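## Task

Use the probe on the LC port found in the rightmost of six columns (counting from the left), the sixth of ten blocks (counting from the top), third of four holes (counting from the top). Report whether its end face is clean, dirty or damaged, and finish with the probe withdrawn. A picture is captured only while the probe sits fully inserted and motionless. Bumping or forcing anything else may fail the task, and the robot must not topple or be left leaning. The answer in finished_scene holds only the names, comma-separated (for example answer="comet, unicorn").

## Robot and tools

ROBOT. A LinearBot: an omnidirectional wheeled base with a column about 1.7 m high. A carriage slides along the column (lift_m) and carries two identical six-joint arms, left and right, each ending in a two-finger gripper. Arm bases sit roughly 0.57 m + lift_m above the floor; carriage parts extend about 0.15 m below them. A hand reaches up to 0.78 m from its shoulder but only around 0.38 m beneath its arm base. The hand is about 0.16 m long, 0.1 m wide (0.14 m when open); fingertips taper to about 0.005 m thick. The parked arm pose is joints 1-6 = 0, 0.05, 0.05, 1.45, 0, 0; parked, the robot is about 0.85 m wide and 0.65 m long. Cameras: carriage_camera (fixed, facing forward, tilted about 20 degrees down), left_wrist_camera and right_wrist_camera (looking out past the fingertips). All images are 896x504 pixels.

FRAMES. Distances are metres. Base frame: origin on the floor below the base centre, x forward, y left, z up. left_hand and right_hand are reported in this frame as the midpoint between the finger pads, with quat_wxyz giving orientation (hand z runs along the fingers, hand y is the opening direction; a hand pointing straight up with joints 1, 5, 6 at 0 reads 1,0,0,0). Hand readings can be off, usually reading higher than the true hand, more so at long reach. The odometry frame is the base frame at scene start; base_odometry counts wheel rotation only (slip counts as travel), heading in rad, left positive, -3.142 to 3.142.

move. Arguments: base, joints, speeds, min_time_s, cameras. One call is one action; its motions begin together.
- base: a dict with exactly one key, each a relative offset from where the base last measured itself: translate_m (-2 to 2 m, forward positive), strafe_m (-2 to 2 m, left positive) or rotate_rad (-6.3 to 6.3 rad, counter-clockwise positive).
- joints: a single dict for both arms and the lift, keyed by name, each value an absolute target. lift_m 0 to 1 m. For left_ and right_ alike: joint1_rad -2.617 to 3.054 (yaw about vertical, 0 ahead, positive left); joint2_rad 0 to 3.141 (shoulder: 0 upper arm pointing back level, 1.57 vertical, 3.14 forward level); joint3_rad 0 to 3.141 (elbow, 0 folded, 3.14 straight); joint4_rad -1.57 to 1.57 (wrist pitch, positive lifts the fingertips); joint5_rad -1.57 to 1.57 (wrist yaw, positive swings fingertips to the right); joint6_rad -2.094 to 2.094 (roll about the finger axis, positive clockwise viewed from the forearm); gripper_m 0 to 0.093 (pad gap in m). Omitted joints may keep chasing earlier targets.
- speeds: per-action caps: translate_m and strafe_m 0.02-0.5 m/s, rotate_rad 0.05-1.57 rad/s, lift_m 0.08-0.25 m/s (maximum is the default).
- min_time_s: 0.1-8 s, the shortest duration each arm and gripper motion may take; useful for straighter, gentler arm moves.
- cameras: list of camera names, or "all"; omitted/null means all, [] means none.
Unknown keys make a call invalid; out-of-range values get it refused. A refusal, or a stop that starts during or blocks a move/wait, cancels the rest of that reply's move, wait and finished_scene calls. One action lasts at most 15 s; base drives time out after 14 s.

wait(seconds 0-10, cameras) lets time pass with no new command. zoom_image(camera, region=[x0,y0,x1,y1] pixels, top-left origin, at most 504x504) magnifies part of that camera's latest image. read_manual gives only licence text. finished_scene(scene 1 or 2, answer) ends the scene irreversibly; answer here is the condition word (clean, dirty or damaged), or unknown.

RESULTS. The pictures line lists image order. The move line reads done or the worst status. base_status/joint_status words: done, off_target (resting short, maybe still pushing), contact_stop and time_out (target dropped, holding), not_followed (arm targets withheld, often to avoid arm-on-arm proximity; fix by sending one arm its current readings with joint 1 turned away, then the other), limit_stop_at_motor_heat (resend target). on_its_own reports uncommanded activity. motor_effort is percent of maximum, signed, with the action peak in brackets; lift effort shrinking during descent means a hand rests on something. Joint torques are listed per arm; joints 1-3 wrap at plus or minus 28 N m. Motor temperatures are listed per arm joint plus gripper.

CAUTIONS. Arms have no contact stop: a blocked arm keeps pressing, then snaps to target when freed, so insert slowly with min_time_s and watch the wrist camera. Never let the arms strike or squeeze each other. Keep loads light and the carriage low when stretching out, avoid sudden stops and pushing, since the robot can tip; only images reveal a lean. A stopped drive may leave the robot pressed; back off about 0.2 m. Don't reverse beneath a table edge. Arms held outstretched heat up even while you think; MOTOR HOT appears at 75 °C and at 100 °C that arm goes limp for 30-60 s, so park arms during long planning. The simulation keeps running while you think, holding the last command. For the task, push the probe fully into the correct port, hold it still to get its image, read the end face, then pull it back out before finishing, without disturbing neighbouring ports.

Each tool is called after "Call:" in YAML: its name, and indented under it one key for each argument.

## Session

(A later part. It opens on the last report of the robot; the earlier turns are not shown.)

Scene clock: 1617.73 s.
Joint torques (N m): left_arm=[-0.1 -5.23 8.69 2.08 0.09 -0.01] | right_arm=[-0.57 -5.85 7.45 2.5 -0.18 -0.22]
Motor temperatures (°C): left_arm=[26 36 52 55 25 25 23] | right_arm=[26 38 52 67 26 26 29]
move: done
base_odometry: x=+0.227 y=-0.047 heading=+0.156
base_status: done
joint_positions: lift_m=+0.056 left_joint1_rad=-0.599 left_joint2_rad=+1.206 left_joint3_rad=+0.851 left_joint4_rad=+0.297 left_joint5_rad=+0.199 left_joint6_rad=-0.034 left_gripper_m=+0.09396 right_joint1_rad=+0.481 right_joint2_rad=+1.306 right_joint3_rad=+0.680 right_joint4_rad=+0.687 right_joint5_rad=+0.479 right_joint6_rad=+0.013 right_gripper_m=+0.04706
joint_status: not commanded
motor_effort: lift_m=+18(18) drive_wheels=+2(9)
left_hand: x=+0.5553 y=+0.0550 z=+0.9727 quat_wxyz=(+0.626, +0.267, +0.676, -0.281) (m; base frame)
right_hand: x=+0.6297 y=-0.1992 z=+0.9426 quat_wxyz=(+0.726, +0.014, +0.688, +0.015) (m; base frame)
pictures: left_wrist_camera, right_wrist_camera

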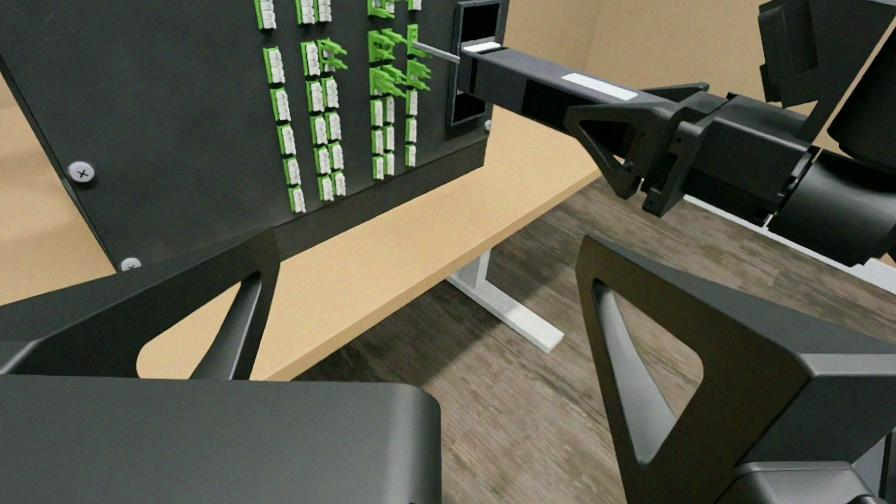

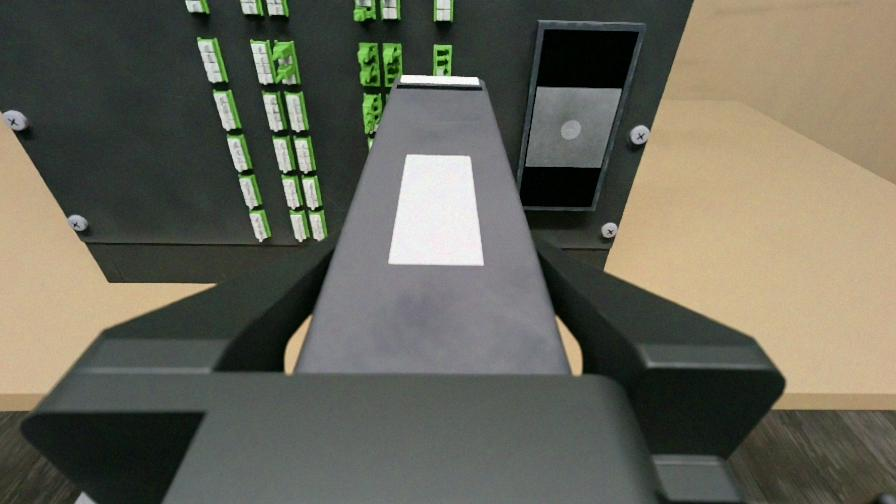

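Call:
wait:
  seconds: 3

Call:
zoom_image:
  camera: "right_wrist_camera"
  region: [556, 116, 586, 144]

Call:
zoom_image:
  camera: "right_wrist_camera"
  region: [520, 80, 630, 175]

Call:
zoom_image:
  camera: "left_wrist_camera"
  region: [440, 0, 520, 130]

Scene clock: 1630.67 s.
Joint torques (N m): left_arm=[-0.14 -5.24 8.68 2.08 0.09 -0.01] | right_arm=[-0.51 -5.81 7.47 2.5 -0.19 -0.23]
Motor temperatures (°C): left_arm=[26 36 52 55 25 25 23] | right_arm=[26 38 52 66 26 26 29]
base_odometry: x=+0.227 y=-0.047 heading=+0.156
base_status: done
joint_positions: lift_m=+0.056 left_joint1_rad=-0.599 left_joint2_rad=+1.206 left_joint3_rad=+0.851 left_joint4_rad=+0.297 left_joint5_rad=+0.199 left_joint6_rad=-0.034 left_gripper_m=+0.09396 right_joint1_rad=+0.481 right_joint2_rad=+1.306 right_joint3_rad=+0.680 right_joint4_rad=+0.687 right_joint5_rad=+0.479 right_joint6_rad=+0.013 right_gripper_m=+0.04706
joint_status: not commanded
motor_effort: lift_m=+18(18) drive_wheels=+2(9)
left_hand: x=+0.5553 y=+0.0550 z=+0.9727 quat_wxyz=(+0.626, +0.267, +0.676, -0.281) (m; base frame)
right_hand: x=+0.6297 y=-0.1992 z=+0.9426 quat_wxyz=(+0.726, +0.014, +0.688, +0.015) (m; base frame)
wait: 3.00 s; at rest from the start
pictures: carriage_camera, left_wrist_camera, right_wrist_camera

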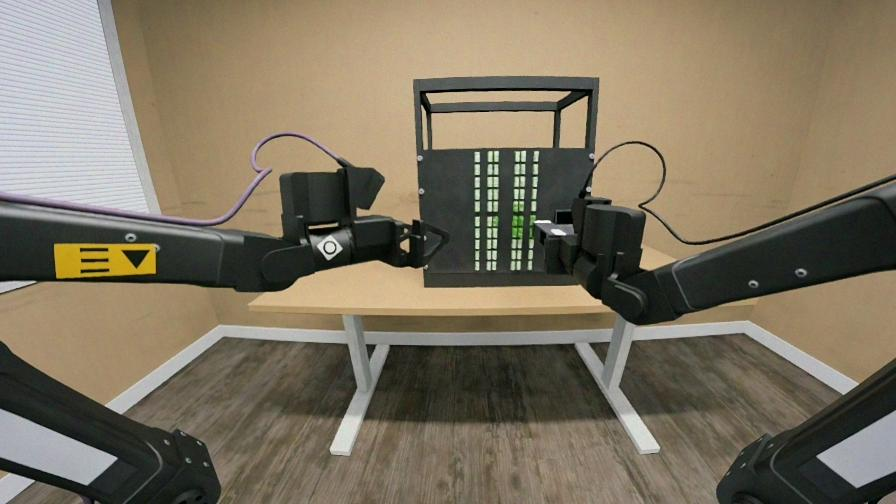

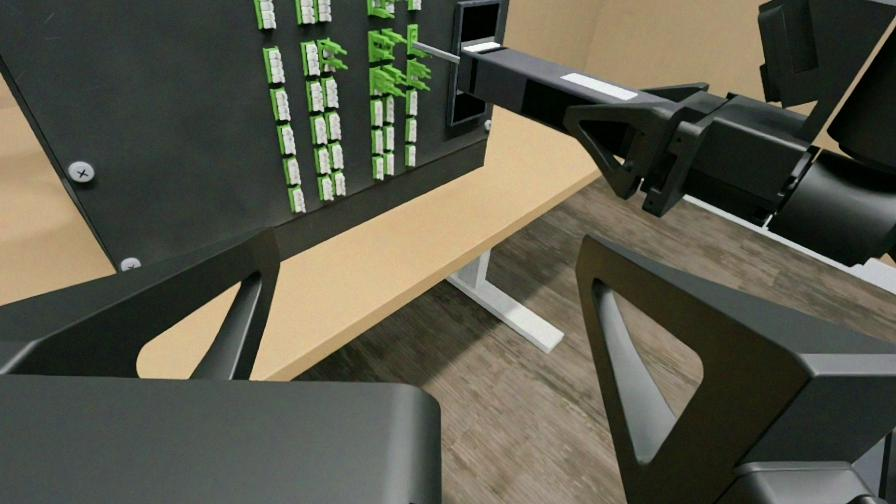

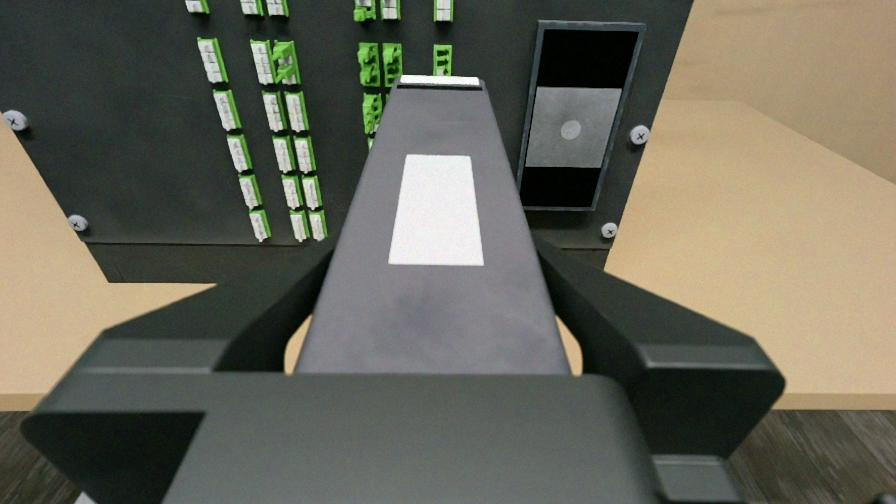

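Scaled by 16.800 from the camera's 896x504 image, which has a finer 1280x720 frame.

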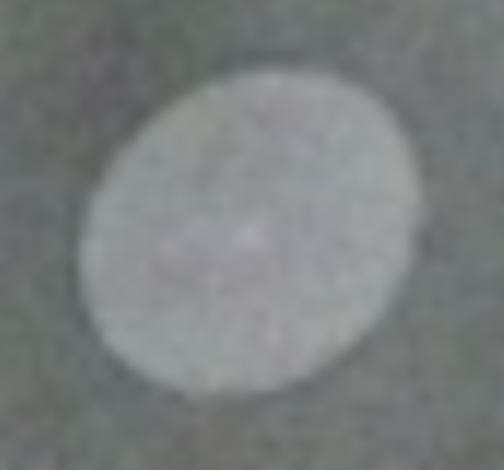

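Scaled by 4.582 from the camera's 896x504 image, which has a finer 1280x720 frame.

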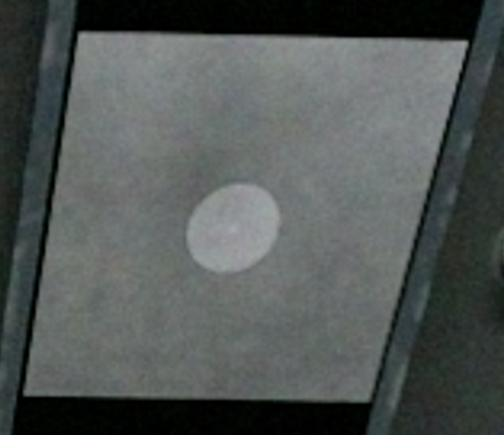

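Scaled by 3.877 from the camera's 896x504 image, which has a finer 1280x720 frame.

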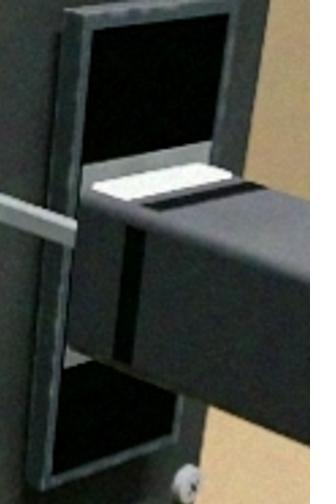

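Call:
zoom_image:
  camera: "right_wrist_camera"
  region: [550, 110, 592, 150]

Call:
move:
  base: {"translate_m": -0.04}
  speeds: {"translate_m": 0.03}

Call:
zoom_image:
  camera: "right_wrist_camera"
  region: [500, 80, 630, 185]

Call:
move:
  base: {"translate_m": -0.06}
  speeds: {"translate_m": 0.05}

Scaled by 12.000 from the camera's 896x504 image, which has a finer 1280x720 frame.

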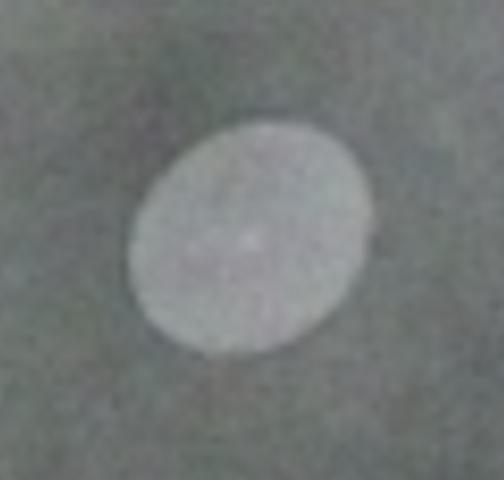

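Scene clock: 1641.00 s.
Joint torques (N m): left_arm=[-0.17 -5.29 8.69 2.08 0.09 -0.01] | right_arm=[-0.55 -5.91 7.42 2.5 -0.1 -0.21]
Motor temperatures (°C): left_arm=[26 36 52 55 25 25 23] | right_arm=[26 39 52 65 26 26 29]
move: done
base_odometry: x=+0.188 y=-0.054 heading=+0.156
base_status: done
joint_positions: lift_m=+0.056 left_joint1_rad=-0.599 left_joint2_rad=+1.206 left_joint3_rad=+0.851 left_joint4_rad=+0.297 left_joint5_rad=+0.199 left_joint6_rad=-0.034 left_gripper_m=+0.09396 right_joint1_rad=+0.481 right_joint2_rad=+1.306 right_joint3_rad=+0.680 right_joint4_rad=+0.686 right_joint5_rad=+0.469 right_joint6_rad=+0.013 right_gripper_m=+0.04706
joint_status: not commanded
motor_effort: lift_m=+18(18) drive_wheels=+1(16)
left_hand: x=+0.5553 y=+0.0550 z=+0.9727 quat_wxyz=(+0.626, +0.267, +0.676, -0.281) (m; base frame)
right_hand: x=+0.6297 y=-0.1975 z=+0.9423 quat_wxyz=(+0.725, +0.010, +0.688, +0.018) (m; base frame)
pictures: carriage_camera, left_wrist_camera, right_wrist_camera

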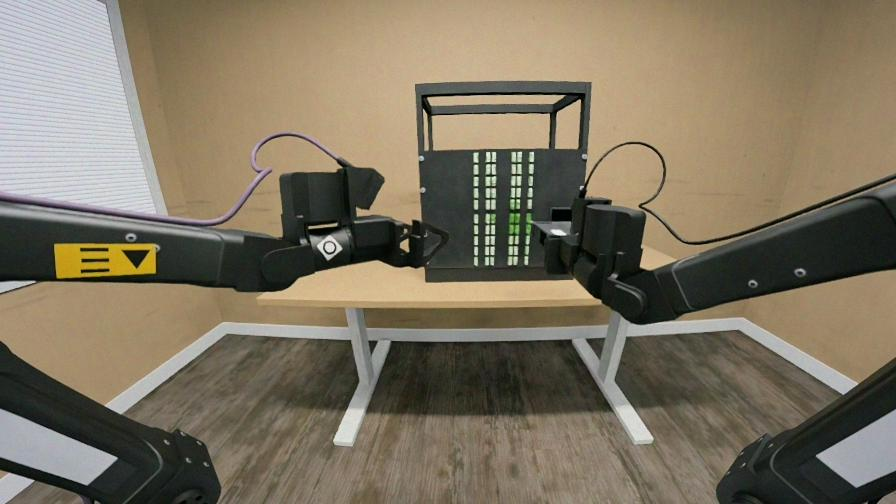

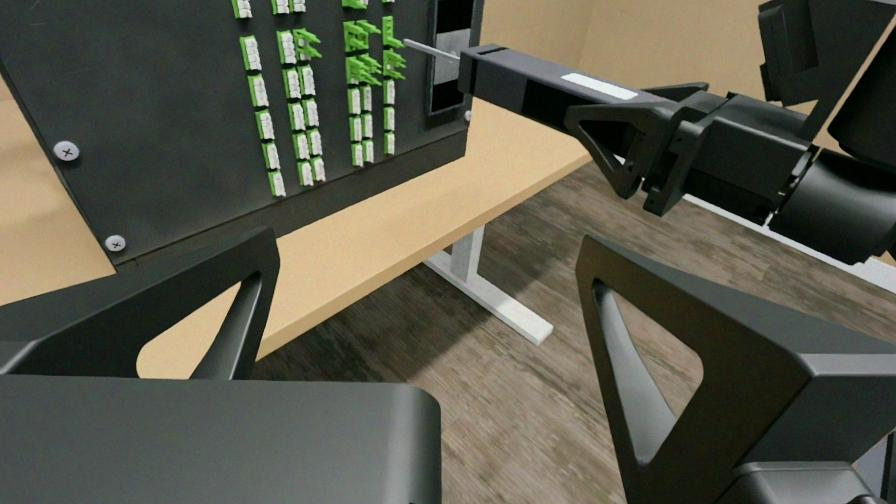

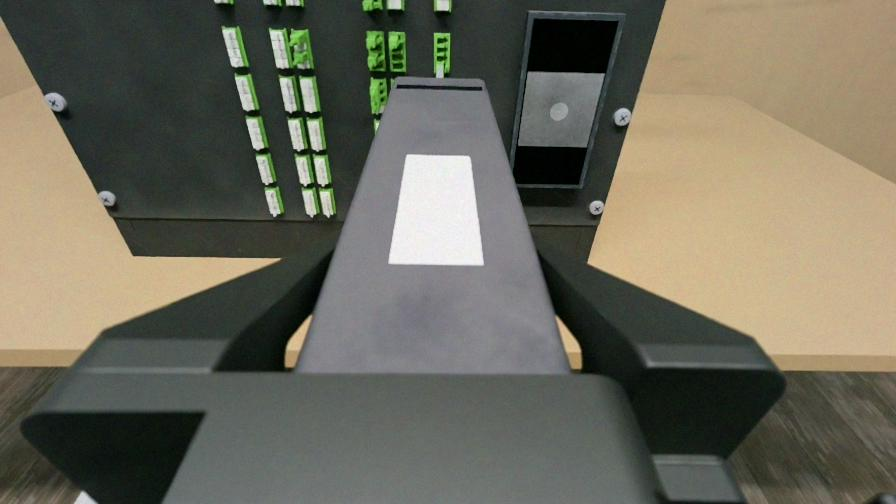

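Scaled by 3.877 from the camera's 896x504 image, which has a finer 1280x720 frame.

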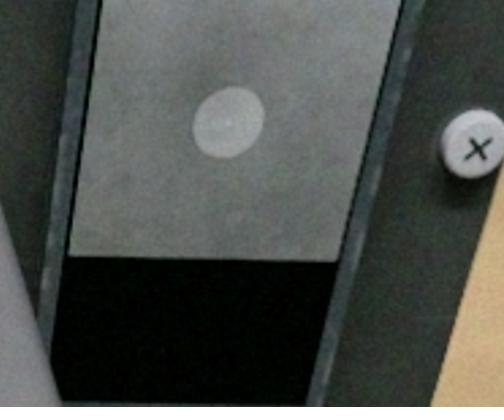

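Scene clock: 1642.70 s.
Joint torques (N m): left_arm=[-0.12 -5.23 8.66 2.08 0.08 -0.01] | right_arm=[-0.5 -5.78 7.45 2.52 -0.09 -0.22]
Motor temperatures (°C): left_arm=[26 36 52 55 25 25 23] | right_arm=[26 39 52 65 26 26 29]
move: done
base_odometry: x=+0.128 y=-0.063 heading=+0.156
base_status: done
joint_positions: lift_m=+0.056 left_joint1_rad=-0.599 left_joint2_rad=+1.206 left_joint3_rad=+0.851 left_joint4_rad=+0.297 left_joint5_rad=+0.199 left_joint6_rad=-0.034 left_gripper_m=+0.09396 right_joint1_rad=+0.480 right_joint2_rad=+1.306 right_joint3_rad=+0.680 right_joint4_rad=+0.686 right_joint5_rad=+0.469 right_joint6_rad=+0.013 right_gripper_m=+0.04706
joint_status: not commanded
motor_effort: lift_m=+18(18) drive_wheels=-4(14)
left_hand: x=+0.5553 y=+0.0550 z=+0.9727 quat_wxyz=(+0.626, +0.267, +0.676, -0.281) (m; base frame)
right_hand: x=+0.6298 y=-0.1979 z=+0.9423 quat_wxyz=(+0.725, +0.010, +0.688, +0.018) (m; base frame)
pictures: carriage_camera, left_wrist_camera, right_wrist_camera

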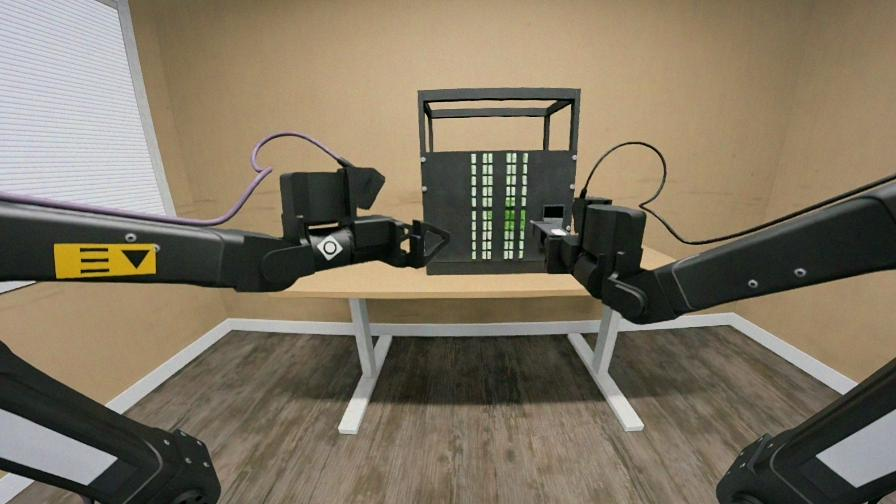

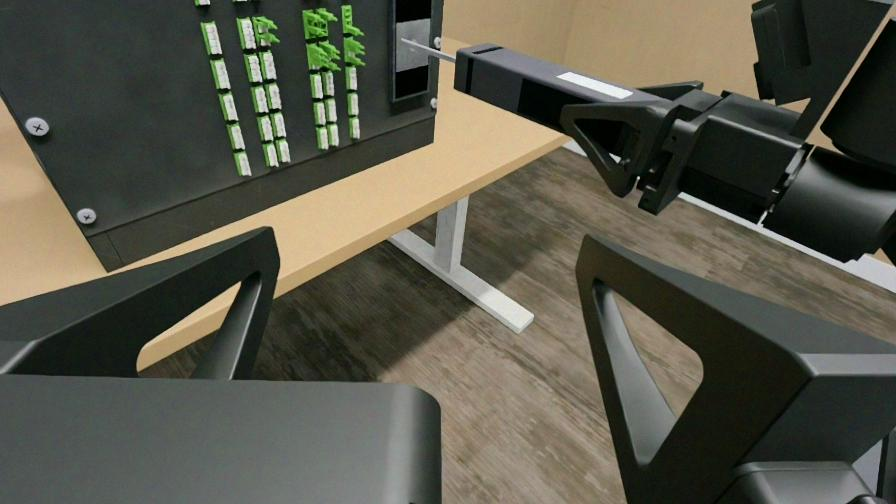

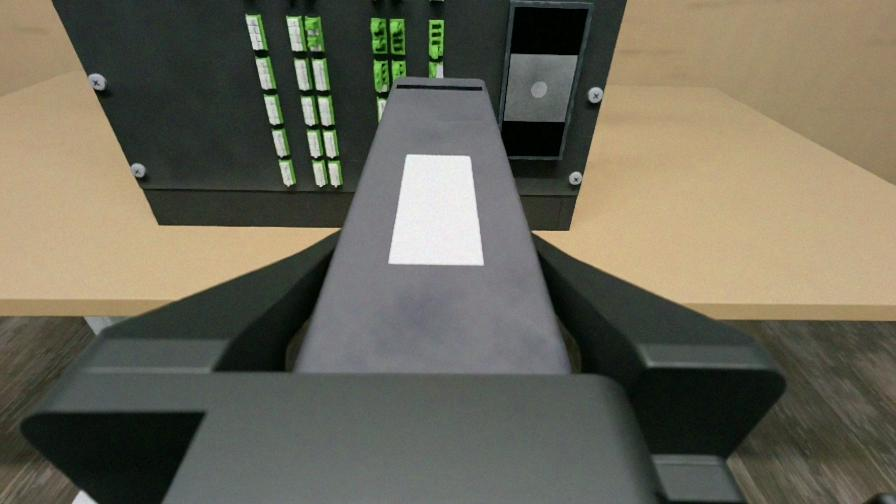

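Call:
zoom_image:
  camera: "right_wrist_camera"
  region: [500, 50, 585, 125]

Call:
move:
  base: {"strafe_m": -0.06}
  speeds: {"strafe_m": 0.05}
  joints: {"lift_m": 0.0}
  cameras: ["right_wrist_camera"]

Scaled by 5.929 from the camera's 896x504 image, which has a finer 1280x720 frame.

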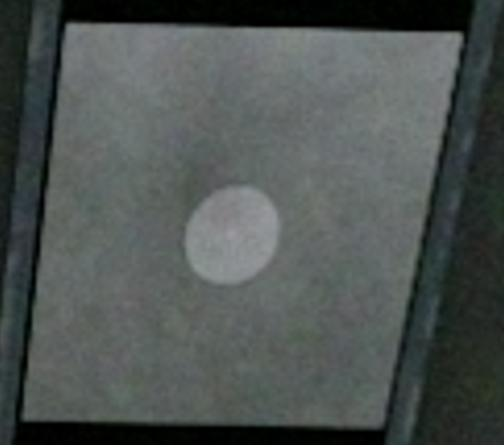

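Scene clock: 1654.33 s.
Joint torques (N m): left_arm=[-0.08 -5.15 8.84 2.12 0.08 -0.01] | right_arm=[-0.29 -6.26 7.46 2.59 -0.05 -0.2]
Motor temperatures (°C): left_arm=[26 36 52 55 25 25 23] | right_arm=[26 39 52 64 26 26 29]
move: done
base_odometry: x=+0.137 y=-0.122 heading=+0.156
base_status: done
joint_positions: lift_m=+0.000 left_joint1_rad=-0.599 left_joint2_rad=+1.205 left_joint3_rad=+0.849 left_joint4_rad=+0.293 left_joint5_rad=+0.199 left_joint6_rad=-0.034 left_gripper_m=+0.09396 right_joint1_rad=+0.478 right_joint2_rad=+1.311 right_joint3_rad=+0.680 right_joint4_rad=+0.679 right_joint5_rad=+0.466 right_joint6_rad=+0.013 right_gripper_m=+0.04706
joint_status: all done
motor_effort: lift_m=+19(20) drive_wheels=-4(9)
left_hand: x=+0.5550 y=+0.0550 z=+0.9152 quat_wxyz=(+0.625, +0.268, +0.678, -0.281) (m; base frame)
right_hand: x=+0.6308 y=-0.1978 z=+0.8831 quat_wxyz=(+0.722, +0.008, +0.692, +0.017) (m; base frame)
pictures: right_wrist_camera

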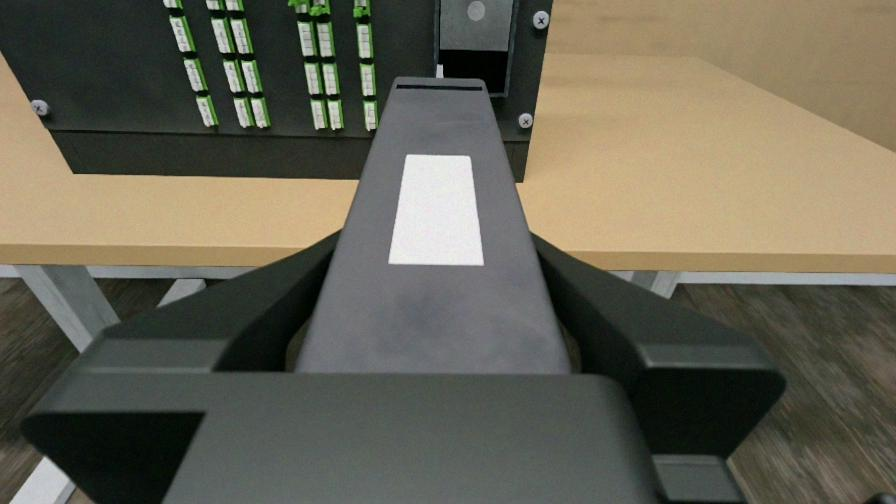

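Call:
zoom_image:
  camera: "right_wrist_camera"
  region: [460, 0, 495, 25]

Call:
zoom_image:
  camera: "right_wrist_camera"
  region: [430, 0, 525, 60]

Scaled by 14.400 from the camera's 896x504 image, which has a finer 1280x720 frame.

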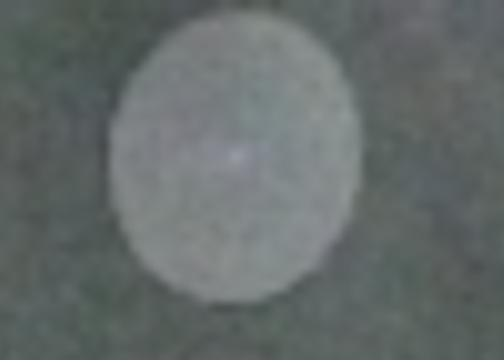

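Scaled by 5.305 from the camera's 896x504 image, which has a finer 1280x720 frame.

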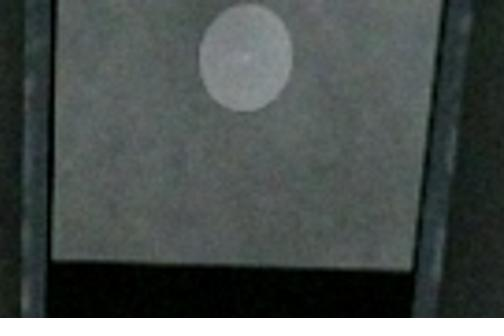

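Clean.

Call:
finished_scene:
  scene: 1
  answer: "clean"

The scene is finished: the task was done.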